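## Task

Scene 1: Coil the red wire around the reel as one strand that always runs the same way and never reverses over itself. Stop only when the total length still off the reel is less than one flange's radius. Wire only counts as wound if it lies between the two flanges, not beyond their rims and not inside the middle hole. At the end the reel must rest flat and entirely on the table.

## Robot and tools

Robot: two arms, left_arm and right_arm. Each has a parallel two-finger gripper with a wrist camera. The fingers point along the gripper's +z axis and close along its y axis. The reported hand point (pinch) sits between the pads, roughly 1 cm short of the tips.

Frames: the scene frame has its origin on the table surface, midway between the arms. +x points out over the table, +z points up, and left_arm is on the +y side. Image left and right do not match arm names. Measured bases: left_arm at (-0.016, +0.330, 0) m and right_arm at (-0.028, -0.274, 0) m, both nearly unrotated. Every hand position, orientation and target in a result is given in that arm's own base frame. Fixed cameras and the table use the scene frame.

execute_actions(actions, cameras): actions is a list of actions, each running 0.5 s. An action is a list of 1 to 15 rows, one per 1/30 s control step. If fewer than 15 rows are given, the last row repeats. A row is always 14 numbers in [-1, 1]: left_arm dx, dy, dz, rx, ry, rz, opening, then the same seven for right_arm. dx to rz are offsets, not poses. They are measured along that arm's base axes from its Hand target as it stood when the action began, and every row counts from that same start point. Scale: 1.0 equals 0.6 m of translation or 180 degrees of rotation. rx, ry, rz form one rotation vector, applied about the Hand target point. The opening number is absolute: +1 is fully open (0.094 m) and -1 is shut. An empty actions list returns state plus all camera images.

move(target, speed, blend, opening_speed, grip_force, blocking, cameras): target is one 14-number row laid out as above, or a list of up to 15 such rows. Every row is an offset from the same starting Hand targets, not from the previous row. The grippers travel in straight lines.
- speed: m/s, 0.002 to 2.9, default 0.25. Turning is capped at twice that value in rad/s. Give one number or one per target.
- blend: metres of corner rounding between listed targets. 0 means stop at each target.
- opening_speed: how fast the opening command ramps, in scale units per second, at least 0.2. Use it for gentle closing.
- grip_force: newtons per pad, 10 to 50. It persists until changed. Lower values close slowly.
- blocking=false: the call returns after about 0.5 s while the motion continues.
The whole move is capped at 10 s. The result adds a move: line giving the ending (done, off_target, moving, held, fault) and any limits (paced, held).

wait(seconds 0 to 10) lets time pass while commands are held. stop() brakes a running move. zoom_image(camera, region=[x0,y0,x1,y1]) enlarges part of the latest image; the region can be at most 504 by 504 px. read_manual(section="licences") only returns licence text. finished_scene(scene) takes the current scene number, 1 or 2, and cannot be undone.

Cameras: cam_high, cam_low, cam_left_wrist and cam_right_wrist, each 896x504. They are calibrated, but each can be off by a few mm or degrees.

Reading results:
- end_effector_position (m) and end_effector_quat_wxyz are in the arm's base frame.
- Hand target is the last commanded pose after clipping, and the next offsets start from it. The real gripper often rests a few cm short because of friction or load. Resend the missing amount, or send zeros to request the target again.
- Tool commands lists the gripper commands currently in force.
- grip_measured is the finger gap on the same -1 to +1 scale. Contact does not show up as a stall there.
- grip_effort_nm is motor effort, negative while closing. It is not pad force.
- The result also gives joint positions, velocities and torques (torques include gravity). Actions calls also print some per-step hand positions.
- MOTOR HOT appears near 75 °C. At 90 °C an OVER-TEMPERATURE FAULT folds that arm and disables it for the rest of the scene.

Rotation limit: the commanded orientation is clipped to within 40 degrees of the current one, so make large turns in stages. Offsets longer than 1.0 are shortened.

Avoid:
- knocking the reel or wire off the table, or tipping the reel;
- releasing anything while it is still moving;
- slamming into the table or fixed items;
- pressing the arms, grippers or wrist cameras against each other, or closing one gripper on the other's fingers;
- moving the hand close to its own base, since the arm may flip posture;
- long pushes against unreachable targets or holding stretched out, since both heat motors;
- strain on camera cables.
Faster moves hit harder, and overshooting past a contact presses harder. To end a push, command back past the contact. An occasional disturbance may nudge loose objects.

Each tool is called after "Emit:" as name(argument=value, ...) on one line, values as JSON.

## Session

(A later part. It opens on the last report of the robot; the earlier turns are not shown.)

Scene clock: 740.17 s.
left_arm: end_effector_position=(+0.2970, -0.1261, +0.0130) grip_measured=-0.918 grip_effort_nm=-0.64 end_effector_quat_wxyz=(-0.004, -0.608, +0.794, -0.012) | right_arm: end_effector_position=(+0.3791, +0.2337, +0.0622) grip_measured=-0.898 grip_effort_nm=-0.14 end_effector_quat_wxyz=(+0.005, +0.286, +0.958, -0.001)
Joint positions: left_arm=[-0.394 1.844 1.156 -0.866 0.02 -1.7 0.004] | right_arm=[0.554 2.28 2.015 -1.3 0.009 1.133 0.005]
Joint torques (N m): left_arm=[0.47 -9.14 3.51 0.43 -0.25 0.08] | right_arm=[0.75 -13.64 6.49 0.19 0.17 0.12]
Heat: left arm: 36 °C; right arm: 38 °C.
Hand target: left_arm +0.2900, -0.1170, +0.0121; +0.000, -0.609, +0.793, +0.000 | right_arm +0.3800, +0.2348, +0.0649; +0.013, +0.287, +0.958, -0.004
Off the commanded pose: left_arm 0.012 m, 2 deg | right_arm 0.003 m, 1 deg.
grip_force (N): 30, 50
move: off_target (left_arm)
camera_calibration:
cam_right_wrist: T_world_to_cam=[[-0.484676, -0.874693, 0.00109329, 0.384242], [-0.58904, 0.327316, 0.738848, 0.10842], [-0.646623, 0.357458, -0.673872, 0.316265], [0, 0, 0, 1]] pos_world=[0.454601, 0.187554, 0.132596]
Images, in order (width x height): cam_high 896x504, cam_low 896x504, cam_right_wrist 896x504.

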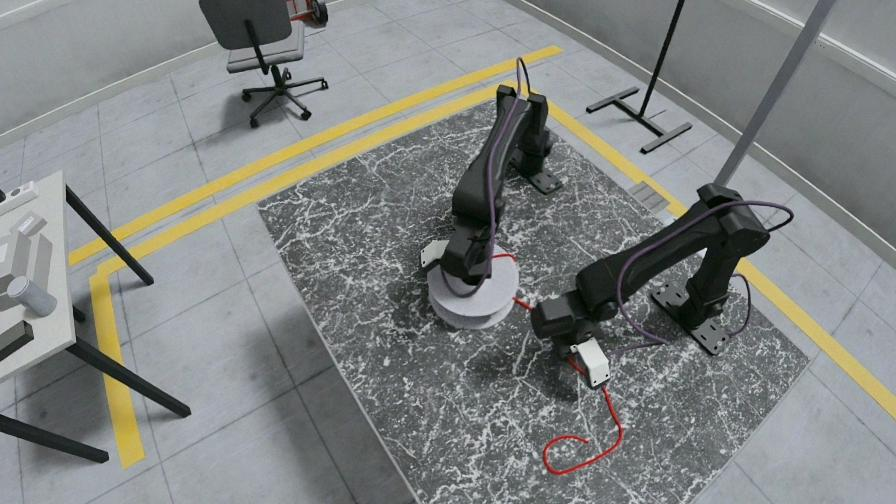

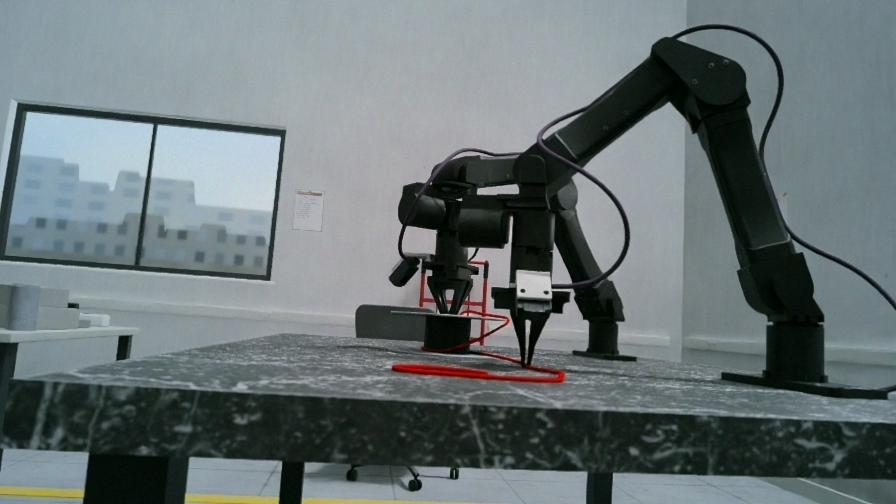

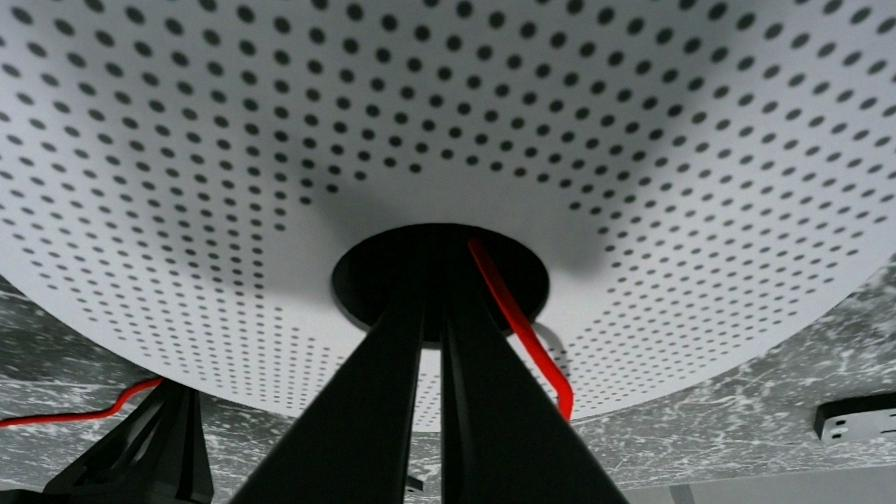

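Emit:
move(target=[[0, 0, 0, 0, 0, 0.0, -1, 0.003, 0.003, 0.0, 0, 0, -0.2, -0.9], [0, 0, 0, 0, 0, 0.0, -1, 0.003, 0.003, 0.0, 0, 0, -0.2, -0.1]], speed=0.2, opening_speed=0.5, cameras=["cam_right_wrist", "cam_low"])

Emit:
zoom_image(camera="cam_low", region=[380, 280, 620, 400])

Scene clock: 760.20 s.
left_arm: end_effector_position=(+0.2970, -0.1261, +0.0130) grip_measured=-0.918 grip_effort_nm=-0.63 end_effector_quat_wxyz=(-0.004, -0.608, +0.794, -0.012) | right_arm: end_effector_position=(+0.3801, +0.2345, +0.0674) grip_measured=-0.119 grip_effort_nm=1.02 end_effector_quat_wxyz=(+0.008, +0.568, +0.823, -0.001)
Joint positions: left_arm=[-0.394 1.844 1.156 -0.866 0.02 -1.7 0.004] | right_arm=[0.557 2.287 2.047 -1.326 0.015 1.764 0.041]
Joint torques (N m): left_arm=[0.47 -9.18 3.49 0.42 -0.25 0.07] | right_arm=[0.51 -11.34 8.38 0.06 0.14 0.11]
Heat: left arm: 36 °C; right arm: 38 °C.
Hand target: left_arm +0.2900, -0.1170, +0.0121; +0.000, -0.609, +0.793, +0.000 | right_arm +0.3817, +0.2365, +0.0648; +0.011, +0.569, +0.822, -0.008
Off the commanded pose: left_arm 0.012 m, 2 deg | right_arm 0.004 m, 1 deg.
grip_force (N): 30, 50
move: off_target (left_arm)
camera_calibration:
cam_right_wrist: T_world_to_cam=[[-0.906354, -0.422482, -0.00551673, 0.440076], [-0.289472, 0.611389, 0.736485, -0.0754341], [-0.307779, 0.669113, -0.676432, 0.118421], [0, 0, 0, 1]] pos_world=[0.413476, 0.152807, 0.138087]
Images, in order (width x height): cam_low 896x504, cam_right_wrist 896x504.

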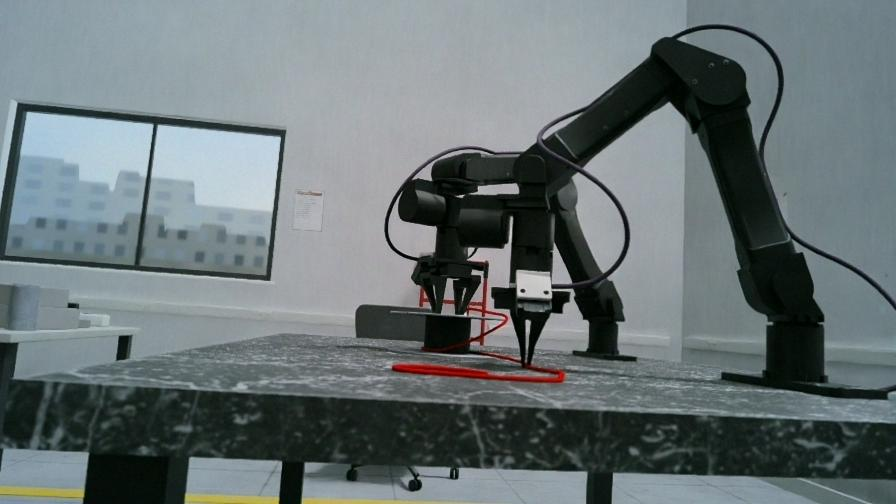

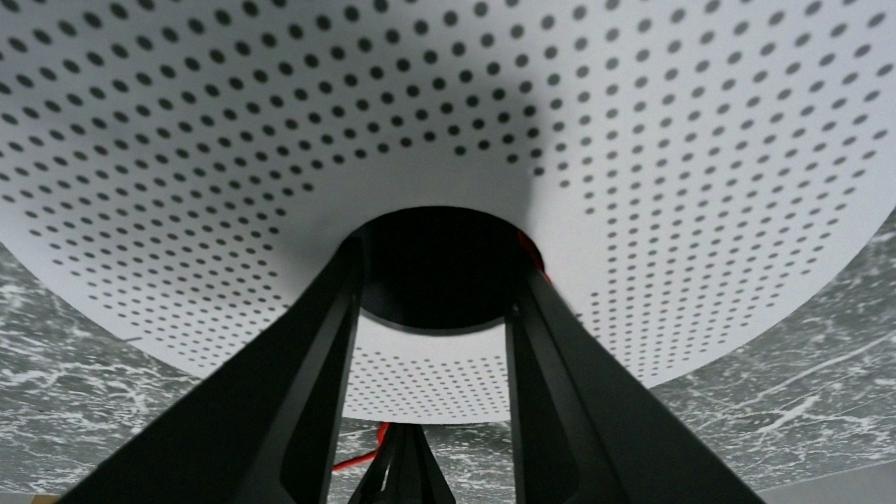

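Scaled by 2.100 from the camera's 896x504 image, which has a finer 1280x720 frame.

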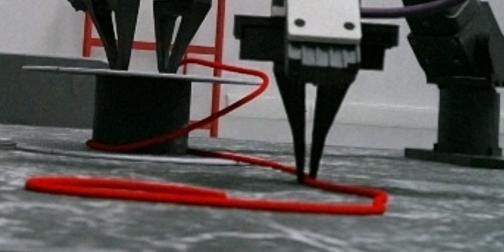

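Emit:
move(target=[[0, 0, 0, 0, 0, 0.0, -0.76, -0.005, 0.0, -0.012, 0, 0, 0, -0.08], [0, 0, 0, 0, 0, 0.0, -0.76, -0.015, 0.0, -0.012, 0, 0, 0.4, -0.08], [0, 0, 0, 0, 0, 0.0, -0.76, -0.03, 0.0, -0.012, 0, 0, 0.8, -0.08]], speed=0.2, cameras=["all"])

Emit:
zoom_image(camera="cam_low", region=[380, 280, 620, 400])

Emit:
zoom_image(camera="cam_high", region=[420, 200, 640, 350])

Scene clock: 778.27 s.
left_arm: end_effector_position=(+0.2970, -0.1261, +0.0130) grip_measured=-0.762 grip_effort_nm=0.14 end_effector_quat_wxyz=(-0.004, -0.608, +0.794, -0.012) | right_arm: end_effector_position=(+0.3696, +0.2385, +0.0667) grip_measured=-0.101 grip_effort_nm=1.10 end_effector_quat_wxyz=(+0.021, -0.592, +0.805, +0.009)
Joint positions: left_arm=[-0.394 1.844 1.156 -0.866 0.02 -1.7 0.011] | right_arm=[0.562 2.213 1.922 -1.239 -0.022 -0.706 0.042]
Joint torques (N m): left_arm=[0.5 -9.14 3.48 0.42 -0.25 0.07] | right_arm=[0.29 -13.19 3.47 0.48 0.04 -0.38]
Heat: left arm: 36 °C; right arm: 37 °C.
Hand target: left_arm +0.2899, -0.1169, +0.0121; +0.000, -0.609, +0.794, +0.000 | right_arm +0.3638, +0.2365, +0.0576; +0.011, -0.606, +0.795, +0.008
Off the commanded pose: left_arm 0.012 m, 2 deg | right_arm 0.011 m, 2 deg.
grip_force (N): 30, 50
move: off_target (left_arm, right_arm)
camera_calibration:
cam_left_wrist: T_world_to_cam=[[0.980311, -0.196935, 0.0143666, -0.320047], [-0.136121, -0.621293, 0.771664, -0.0399591], [-0.143042, -0.758427, -0.635868, 0.0647343], [0, 0, 0, 1]] pos_world=[0.317566, -0.0387586, 0.0765954]
cam_right_wrist: T_world_to_cam=[[0.973586, -0.227885, 0.0140816, -0.310275], [-0.168828, -0.677013, 0.716346, 0.183539], [-0.153711, -0.699802, -0.697603, 0.383002], [0, 0, 0, 1]] pos_world=[0.391938, 0.321576, 0.140075]

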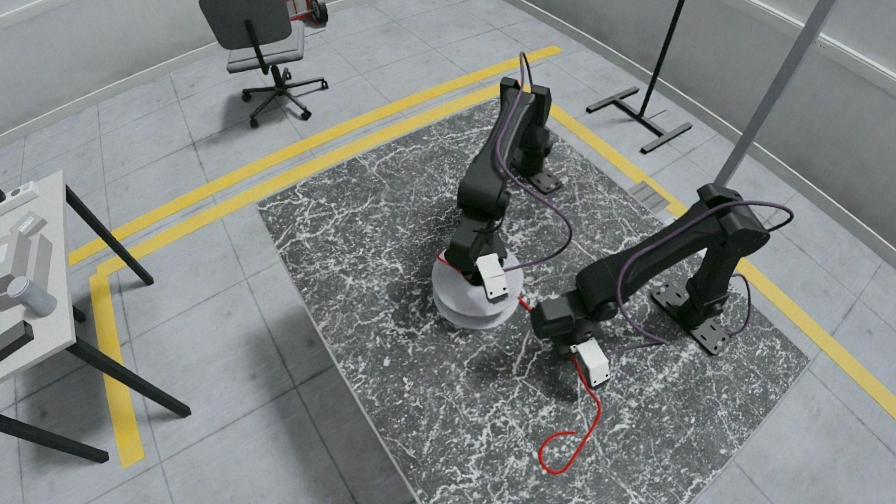

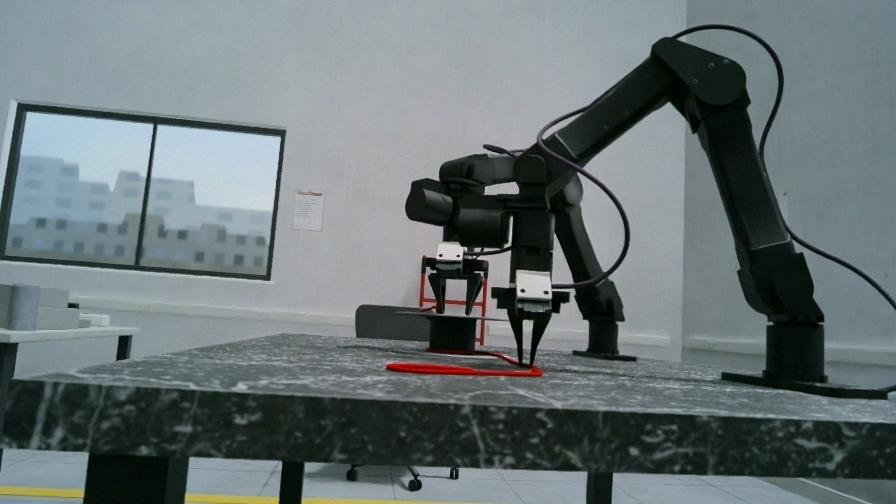

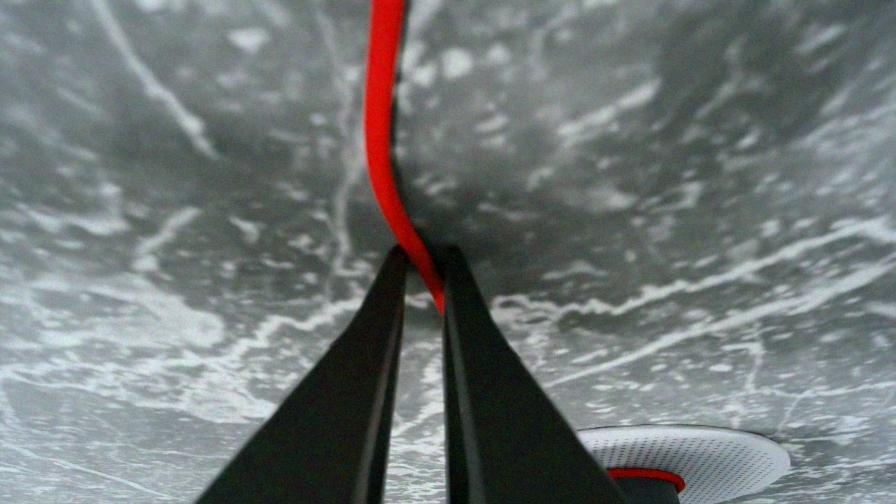

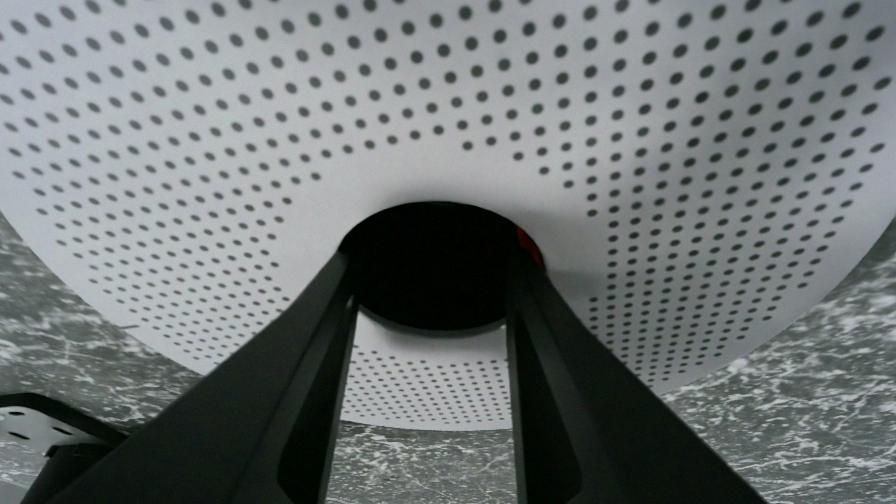

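Scaled by 2.100 from the camera's 896x504 image, which has a finer 1280x720 frame.

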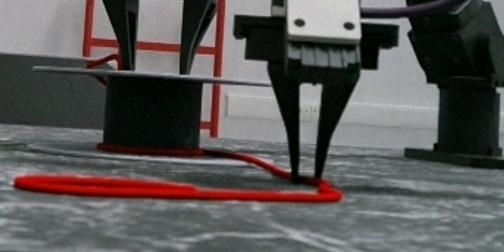

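Scaled by 2.291 from the camera's 896x504 image, which has a finer 1280x720 frame.

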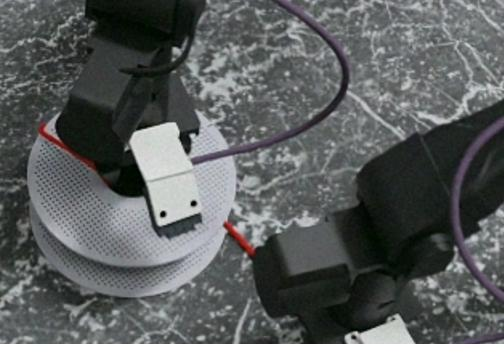

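Emit:
move(target=[0, 0, 0, 0, 0, 0.0, -0.76, 0.0, 0.0, 0, 0, 0, 0.38, -0.08], speed=0.2, cameras=["all"])

Emit:
zoom_image(camera="cam_low", region=[380, 280, 620, 400])

Emit:
zoom_image(camera="cam_high", region=[420, 200, 640, 350])

Scene clock: 789.00 s.
left_arm: end_effector_position=(+0.2970, -0.1261, +0.0130) grip_measured=-0.762 grip_effort_nm=0.15 end_effector_quat_wxyz=(-0.004, -0.608, +0.794, -0.012) | right_arm: end_effector_position=(+0.3610, +0.2331, +0.0668) grip_measured=-0.101 grip_effort_nm=1.09 end_effector_quat_wxyz=(-0.007, +0.944, -0.331, -0.009)
Joint positions: left_arm=[-0.394 1.844 1.156 -0.866 0.02 -1.7 0.011] | right_arm=[0.562 2.213 1.923 -1.281 -0.022 -1.905 0.042]
Joint torques (N m): left_arm=[0.46 -9.13 3.52 0.42 -0.25 0.08] | right_arm=[0.02 -10.28 6.93 0.34 -0.02 -0.27]
Heat: left arm: 36 °C; right arm: 37 °C.
Hand target: left_arm +0.2899, -0.1169, +0.0121; +0.000, -0.609, +0.794, +0.000 | right_arm +0.3638, +0.2365, +0.0576; -0.005, +0.948, -0.317, -0.013
Off the commanded pose: left_arm 0.012 m, 2 deg | right_arm 0.010 m, 2 deg.
grip_force (N): 30, 50
move: off_target (left_arm)
camera_calibration:
cam_left_wrist: T_world_to_cam=[[0.980311, -0.196935, 0.0143666, -0.320047], [-0.136121, -0.621293, 0.771664, -0.0399591], [-0.143042, -0.758427, -0.635868, 0.0647343], [0, 0, 0, 1]] pos_world=[0.317566, -0.0387586, 0.0765954]
cam_right_wrist: T_world_to_cam=[[0.566235, 0.824189, 0.00951339, -0.401052], [0.557033, -0.39115, 0.732609, -0.151359], [0.60753, -0.40953, -0.680583, 0.0343701], [0, 0, 0, 1]] pos_world=[0.290521, 0.285414, 0.138094]

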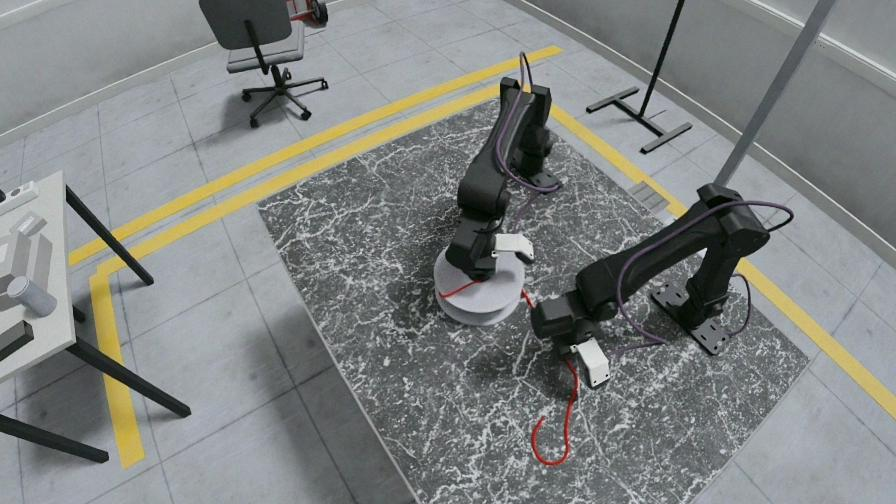

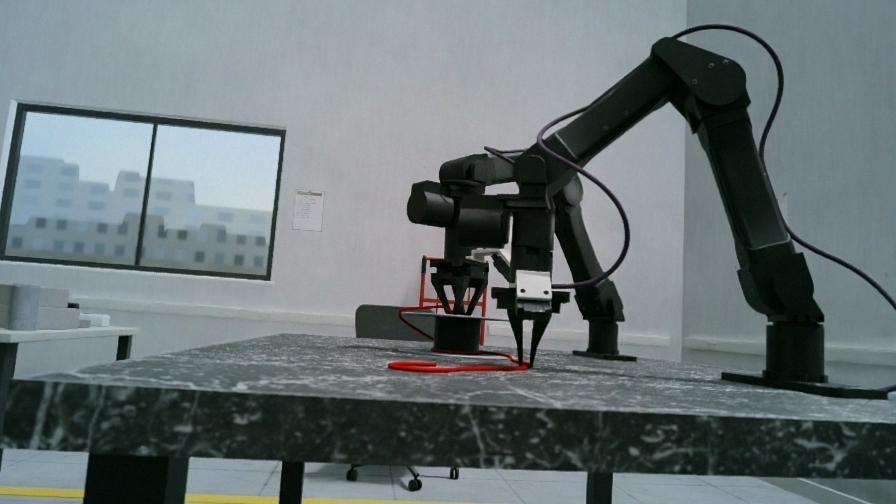

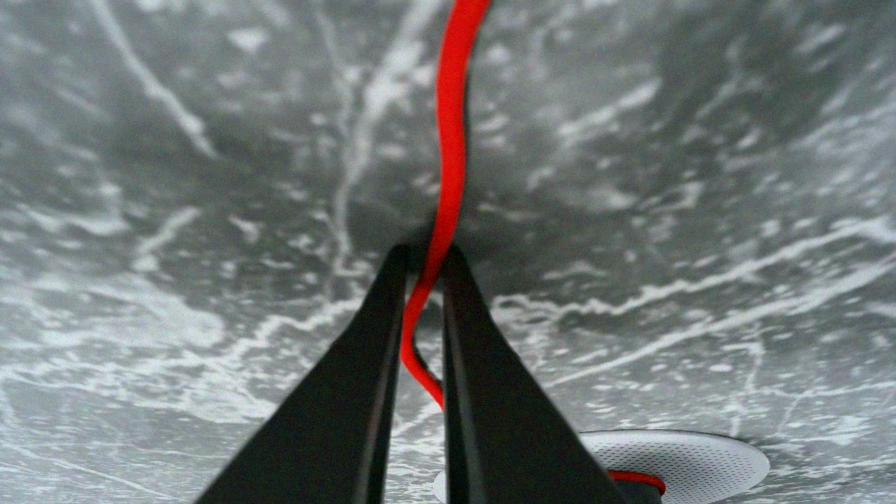

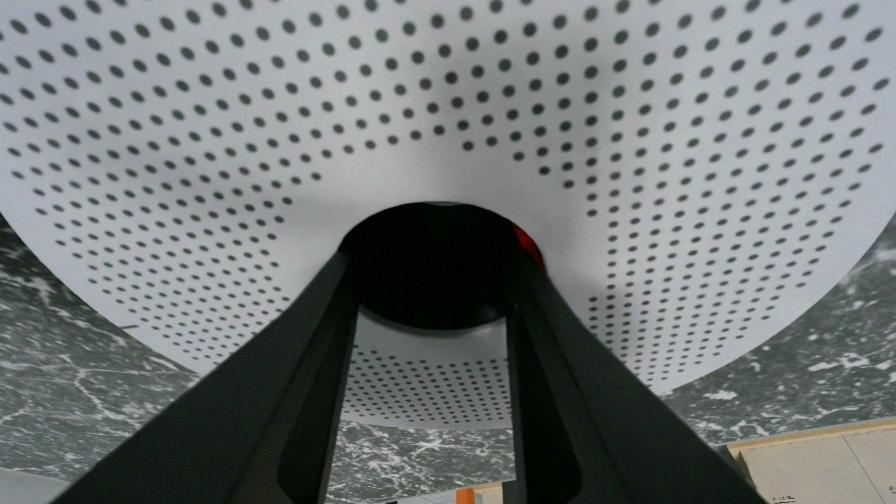

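Scaled by 2.100 from the camera's 896x504 image, which has a finer 1280x720 frame.

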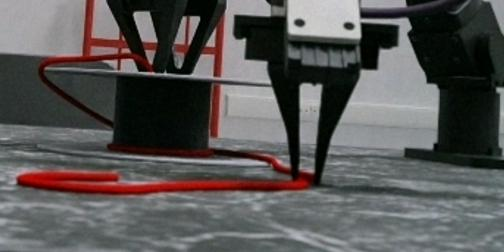

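Scaled by 2.291 from the camera's 896x504 image, which has a finer 1280x720 frame.

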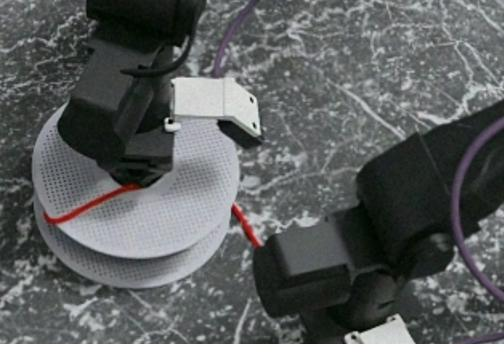

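Emit:
move(target=[[0, 0, 0, 0, 0, 0.0, -1, -0.004, -0.005, 0.0, 0, 0, 0, -0.9], [0, 0, 0, 0, 0, 0.0, -1, -0.004, -0.005, 0.0, 0, 0, -0.4, -0.9], [0, 0, 0, 0, 0, 0.0, -1, -0.004, -0.005, 0.0, 0, 0, -0.8, -0.9], [0, 0, 0, 0, 0, 0.0, -1, -0.004, -0.005, 0.0, 0, 0, 0.8, -0.9]], speed=0.3, cameras=["cam_right_wrist", "cam_low", "cam_high"])

Emit:
zoom_image(camera="cam_low", region=[380, 280, 620, 400])

Scene clock: 842.40 s.
left_arm: end_effector_position=(+0.2970, -0.1261, +0.0130) grip_measured=-0.918 grip_effort_nm=-0.64 end_effector_quat_wxyz=(-0.004, -0.608, +0.794, -0.012) | right_arm: end_effector_position=(+0.3595, +0.2322, +0.0518) grip_measured=-0.898 grip_effort_nm=-0.14 end_effector_quat_wxyz=(+0.003, +0.593, +0.805, -0.006)
Joint positions: left_arm=[-0.394 1.844 1.156 -0.866 0.02 -1.7 0.004] | right_arm=[0.575 2.219 1.873 -1.233 0.01 1.845 0.005]
Joint torques (N m): left_arm=[0.49 -9.16 3.47 0.43 -0.26 0.09] | right_arm=[0.55 -12.44 8.38 -0.06 0.19 0.14]
Heat: left arm: 37 °C; right arm: 36 °C.
Hand target: left_arm +0.2899, -0.1169, +0.0121; +0.000, -0.609, +0.793, +0.000 | right_arm +0.3613, +0.2336, +0.0576; +0.011, +0.594, +0.804, -0.008
Off the commanded pose: left_arm 0.012 m, 2 deg | right_arm 0.006 m, 1 deg.
grip_force (N): 30, 50
move: off_target (left_arm)
camera_calibration:
cam_right_wrist: T_world_to_cam=[[-0.930703, -0.3657, 0.00746713, 0.415284], [-0.241394, 0.629426, 0.738615, -0.0901415], [-0.274812, 0.685629, -0.674086, 0.0872615], [0, 0, 0, 1]] pos_world=[0.388727, 0.148778, 0.122301]
Images, in order (width x height): cam_high 896x504, cam_low 896x504, cam_right_wrist 896x504.

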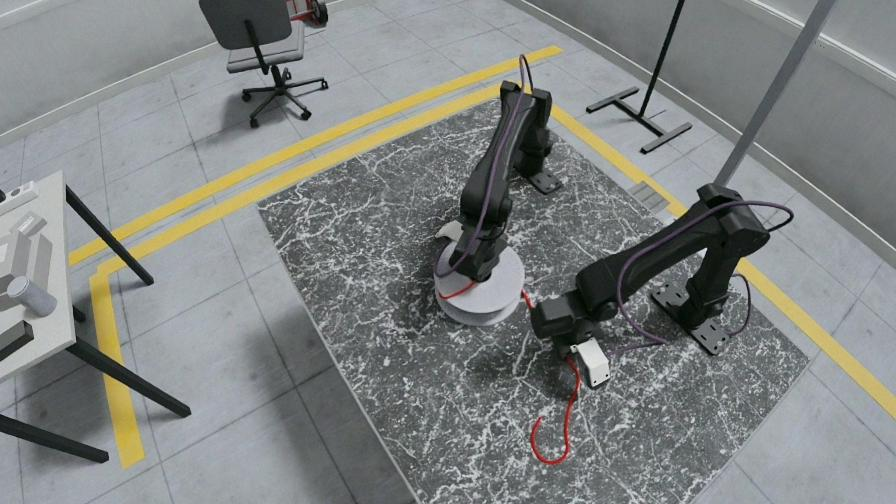

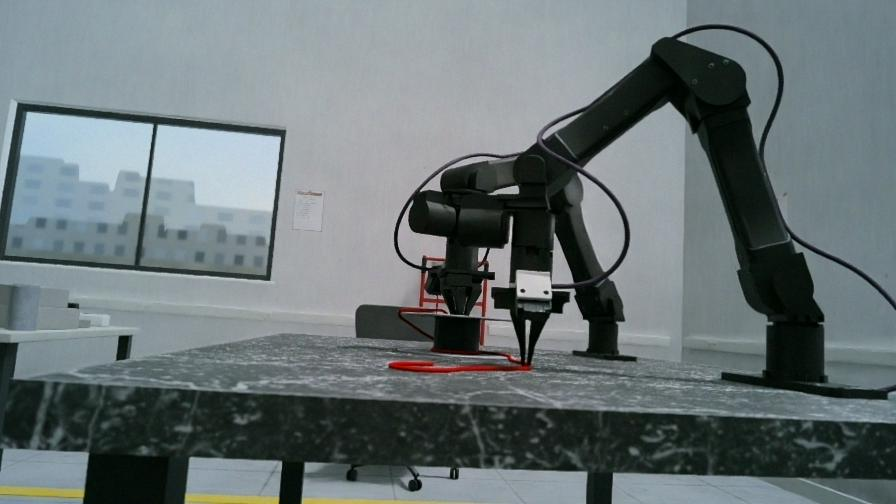

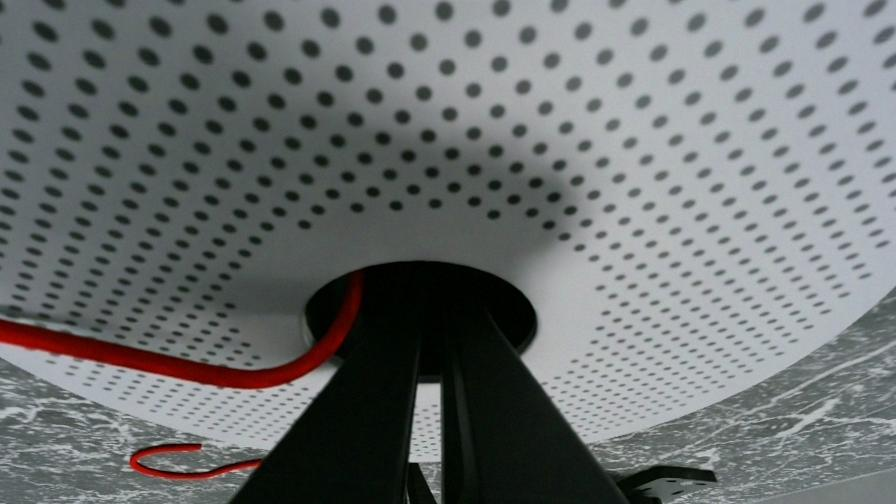

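Scaled by 2.100 from the camera's 896x504 image, which has a finer 1280x720 frame.

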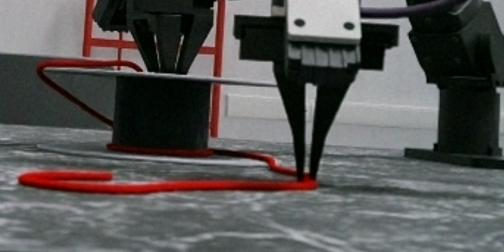

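Emit:
move(target=[0, 0, 0, 0, 0, 0.0, -1, 0, 0, 0, 0, 0, 0, -0.08], opening_speed=0.5, cameras=["cam_right_wrist"])

Scene clock: 848.67 s.
left_arm: end_effector_position=(+0.2970, -0.1261, +0.0130) grip_measured=-0.918 grip_effort_nm=-0.64 end_effector_quat_wxyz=(-0.004, -0.608, +0.794, -0.012) | right_arm: end_effector_position=(+0.3603, +0.2323, +0.0570) grip_measured=-0.223 grip_effort_nm=1.25 end_effector_quat_wxyz=(+0.004, +0.594, +0.805, -0.006)
Joint positions: left_arm=[-0.394 1.844 1.156 -0.866 0.02 -1.7 0.004] | right_arm=[0.575 2.219 1.894 -1.253 0.012 1.846 0.037]
Joint torques (N m): left_arm=[0.5 -9.14 3.52 0.43 -0.26 0.07] | right_arm=[0.57 -12.38 6.97 0.14 0.16 0.15]
Heat: left arm: 37 °C; right arm: 36 °C.
Hand target: left_arm +0.2899, -0.1169, +0.0121; +0.000, -0.609, +0.793, +0.000 | right_arm +0.3614, +0.2336, +0.0576; +0.011, +0.594, +0.804, -0.008
Off the commanded pose: left_arm 0.012 m, 2 deg | right_arm 0.002 m, 1 deg.
grip_force (N): 30, 50
move: off_target (left_arm)
camera_calibration:
cam_right_wrist: T_world_to_cam=[[-0.931259, -0.364305, 0.0062466, 0.416003], [-0.241867, 0.630916, 0.737187, -0.0939038], [-0.272502, 0.685001, -0.67566, 0.0903882], [0, 0, 0, 1]] pos_world=[0.389325, 0.148881, 0.127698]
Images, in order (width x height): cam_right_wrist 896x504.

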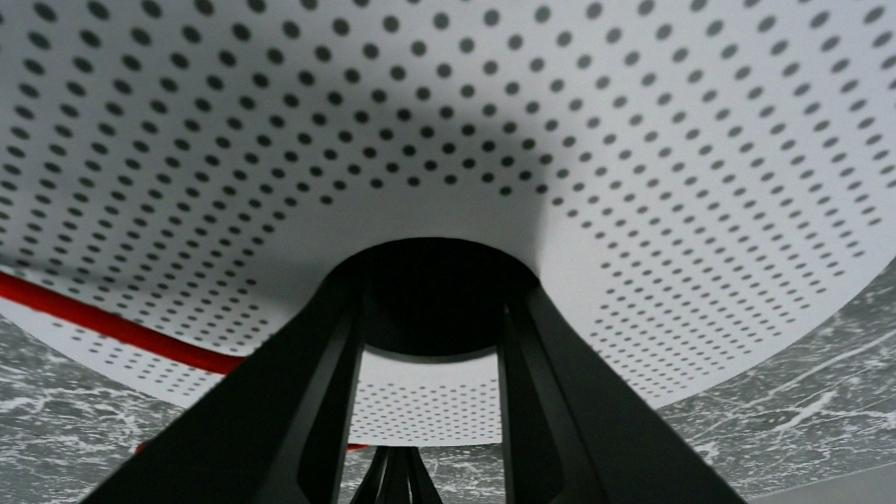

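Emit:
move(target=[[0, 0, 0, 0, 0, 0.0, -0.76, 0.0, 0.0, 0, 0, 0, 0, -0.08], [0, 0, 0, 0, 0, 0.0, -0.76, 0, 0.0, 0, 0, 0, 0.4, -0.08], [0, 0, 0, 0, 0, 0.0, -0.76, 0, 0.0, 0, 0, 0, 0.8, -0.08]], speed=0.2, cameras=["all"])

Emit:
zoom_image(camera="cam_low", region=[380, 280, 620, 400])

Emit:
zoom_image(camera="cam_high", region=[420, 200, 640, 350])

Scene clock: 861.87 s.
left_arm: end_effector_position=(+0.2970, -0.1261, +0.0130) grip_measured=-0.762 grip_effort_nm=0.15 end_effector_quat_wxyz=(-0.004, -0.607, +0.794, -0.012) | right_arm: end_effector_position=(+0.3685, +0.2335, +0.0579) grip_measured=-0.215 grip_effort_nm=1.25 end_effector_quat_wxyz=(+0.015, -0.573, +0.819, -0.009)
Joint positions: left_arm=[-0.394 1.844 1.156 -0.866 0.02 -1.7 0.011] | right_arm=[0.57 2.21 1.883 -1.213 0.018 -0.652 0.037]
Joint torques (N m): left_arm=[0.51 -9.17 3.48 0.42 -0.26 0.09] | right_arm=[-0.53 -14.63 4.05 0.37 -0.38 -0.25]
Heat: left arm: 37 °C; right arm: 36 °C.
Hand target: left_arm +0.2899, -0.1169, +0.0121; +0.000, -0.609, +0.794, +0.000 | right_arm +0.3613, +0.2335, +0.0576; +0.011, -0.581, +0.814, +0.008
Off the commanded pose: left_arm 0.012 m, 2 deg | right_arm 0.007 m, 2 deg.
grip_force (N): 30, 50
move: off_target (left_arm)
camera_calibration:
cam_left_wrist: T_world_to_cam=[[0.98024, -0.197293, 0.0143428, -0.320035], [-0.136336, -0.621279, 0.771638, -0.0398878], [-0.143328, -0.758345, -0.6359, 0.0648312], [0, 0, 0, 1]] pos_world=[0.317565, -0.0387579, 0.0765953]
cam_right_wrist: T_world_to_cam=[[0.961399, -0.272948, 0.0348108, -0.296383], [-0.20882, -0.641366, 0.738271, 0.191467], [-0.179183, -0.717042, -0.673605, 0.385328], [0, 0, 0, 1]] pos_world=[0.393969, 0.3182, 0.128522]

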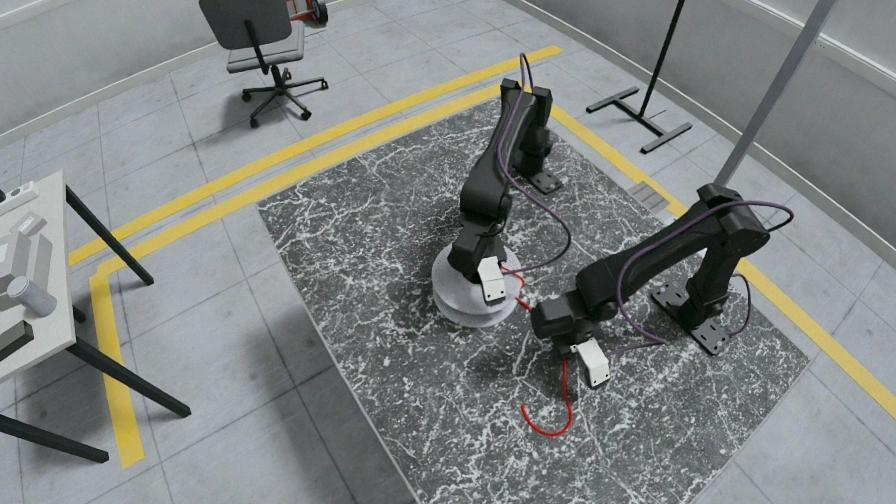

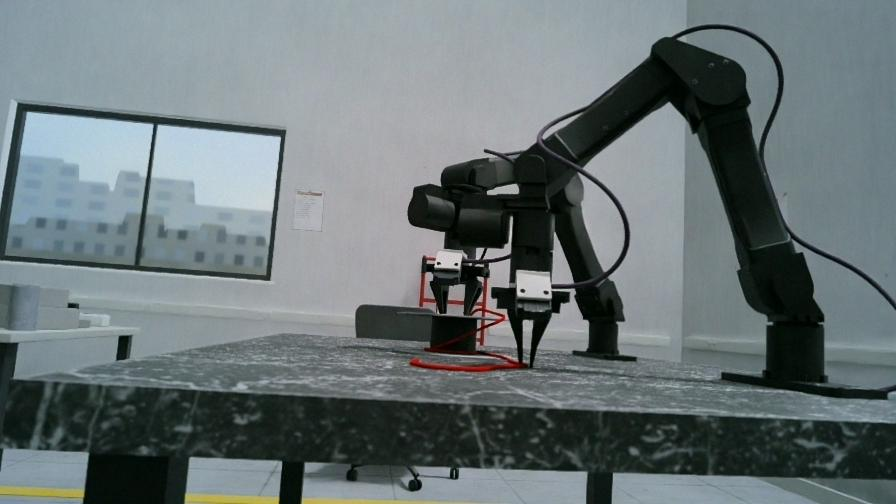

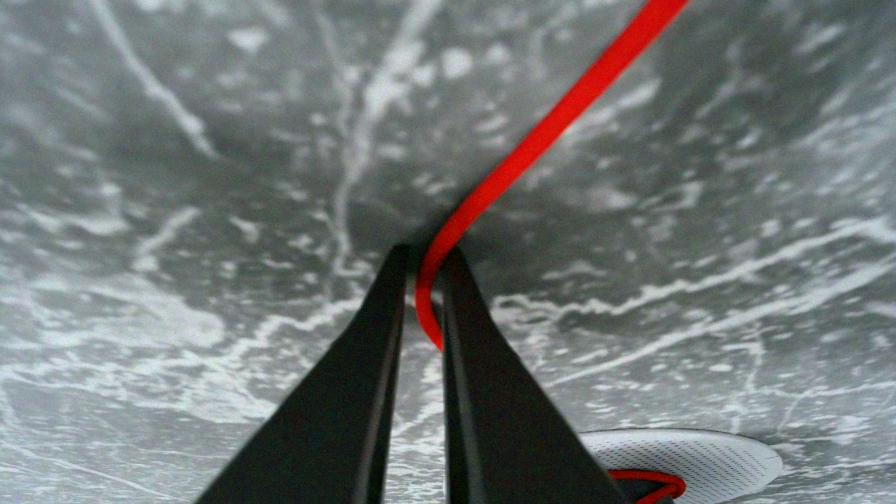

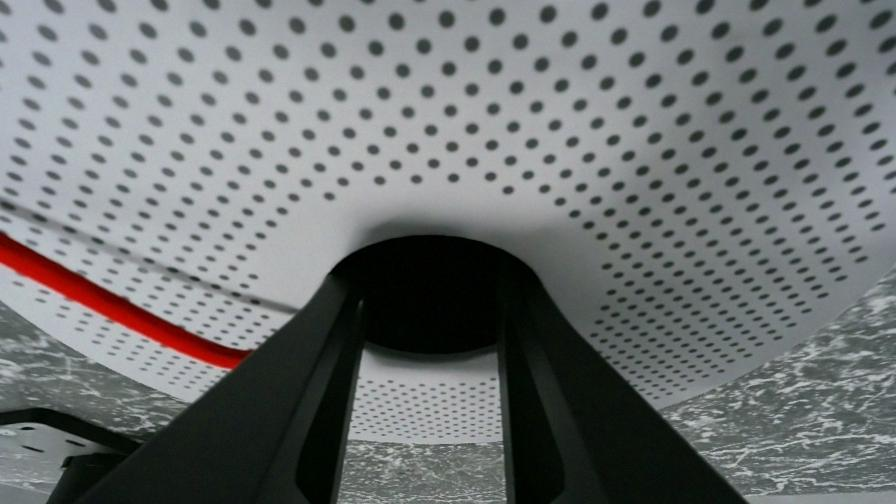

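Scaled by 2.100 from the camera's 896x504 image, which has a finer 1280x720 frame.

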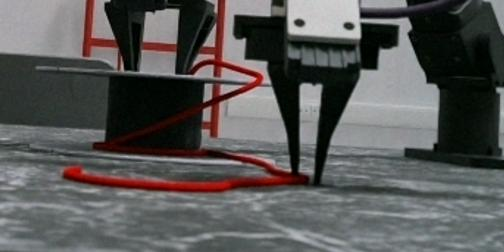

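Scaled by 2.291 from the camera's 896x504 image, which has a finer 1280x720 frame.

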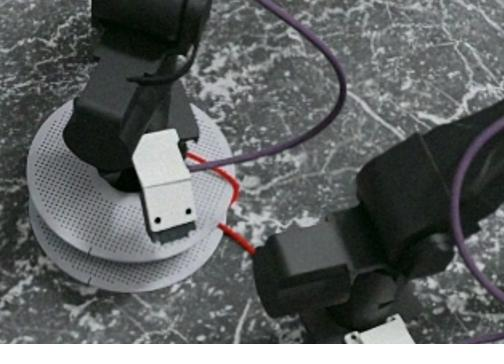

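Emit:
move(target=[0, 0, 0, 0, 0, 0.0, -0.76, 0, 0.0, 0, 0, 0, 0.39, -0.08], speed=0.2, cameras=["all"])

Emit:
zoom_image(camera="cam_low", region=[380, 280, 620, 400])

Emit:
zoom_image(camera="cam_high", region=[420, 200, 640, 350])

Scene clock: 869.37 s.
left_arm: end_effector_position=(+0.2970, -0.1261, +0.0130) grip_measured=-0.762 grip_effort_nm=0.14 end_effector_quat_wxyz=(-0.004, -0.607, +0.794, -0.012) | right_arm: end_effector_position=(+0.3679, +0.2369, +0.0609) grip_measured=-0.169 grip_effort_nm=1.25 end_effector_quat_wxyz=(-0.018, +0.940, -0.340, +0.004)
Joint positions: left_arm=[-0.394 1.844 1.156 -0.866 0.02 -1.7 0.011] | right_arm=[0.563 2.21 1.894 -1.22 -0.015 -1.883 0.039]
Joint torques (N m): left_arm=[0.47 -9.16 3.52 0.43 -0.25 0.08] | right_arm=[-0.34 -11.7 7.09 -0.14 -0.11 -0.24]
Heat: left arm: 37 °C; right arm: 36 °C.
Hand target: left_arm +0.2899, -0.1169, +0.0121; +0.000, -0.609, +0.794, +0.000 | right_arm +0.3613, +0.2335, +0.0576; -0.005, +0.943, -0.332, -0.013
Off the commanded pose: left_arm 0.012 m, 2 deg | right_arm 0.008 m, 3 deg.
grip_force (N): 30, 50
move: off_target (left_arm, right_arm)
camera_calibration:
cam_left_wrist: T_world_to_cam=[[0.98024, -0.197293, 0.0143428, -0.320035], [-0.136336, -0.621279, 0.771638, -0.0398878], [-0.143328, -0.758345, -0.6359, 0.0648312], [0, 0, 0, 1]] pos_world=[0.317565, -0.0387579, 0.0765953]
cam_right_wrist: T_world_to_cam=[[0.582057, 0.812198, 0.039281, -0.412792], [0.524971, -0.412231, 0.744628, -0.133274], [0.620978, -0.412795, -0.666323, 0.0226314], [0, 0, 0, 1]] pos_world=[0.29618, 0.289672, 0.130534]

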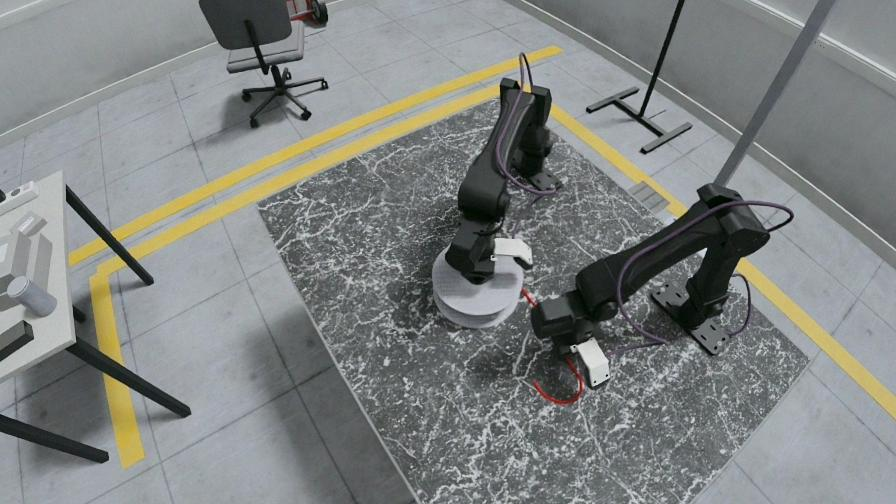

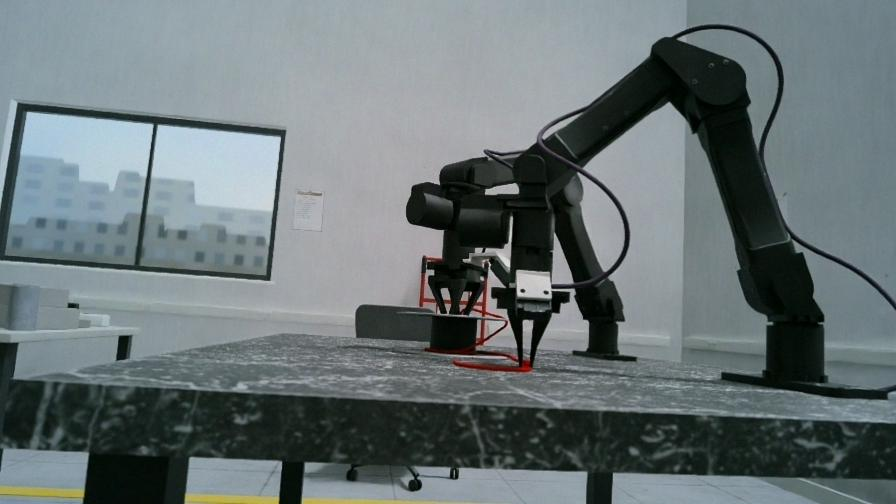

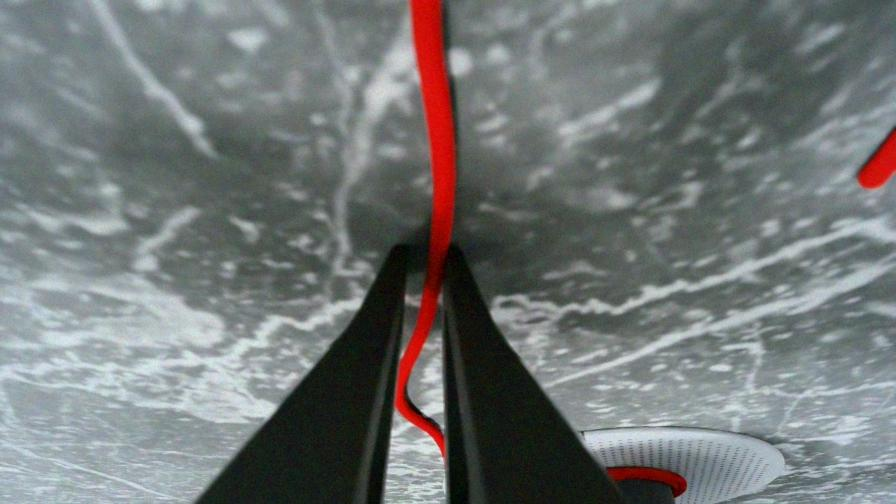

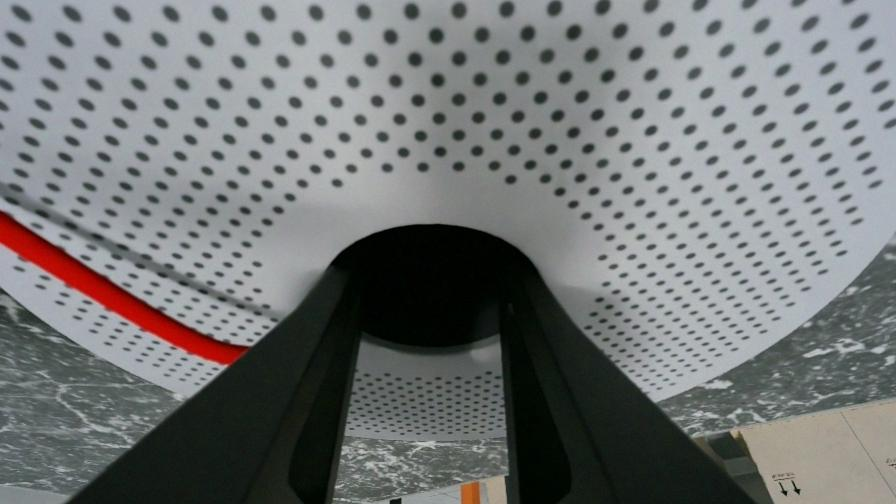

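Scaled by 2.100 from the camera's 896x504 image, which has a finer 1280x720 frame.

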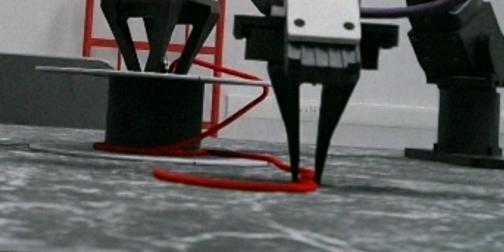

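Scaled by 2.291 from the camera's 896x504 image, which has a finer 1280x720 frame.

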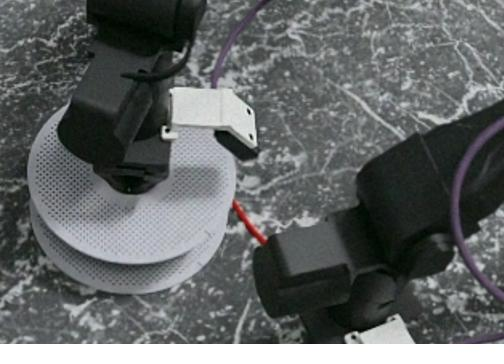

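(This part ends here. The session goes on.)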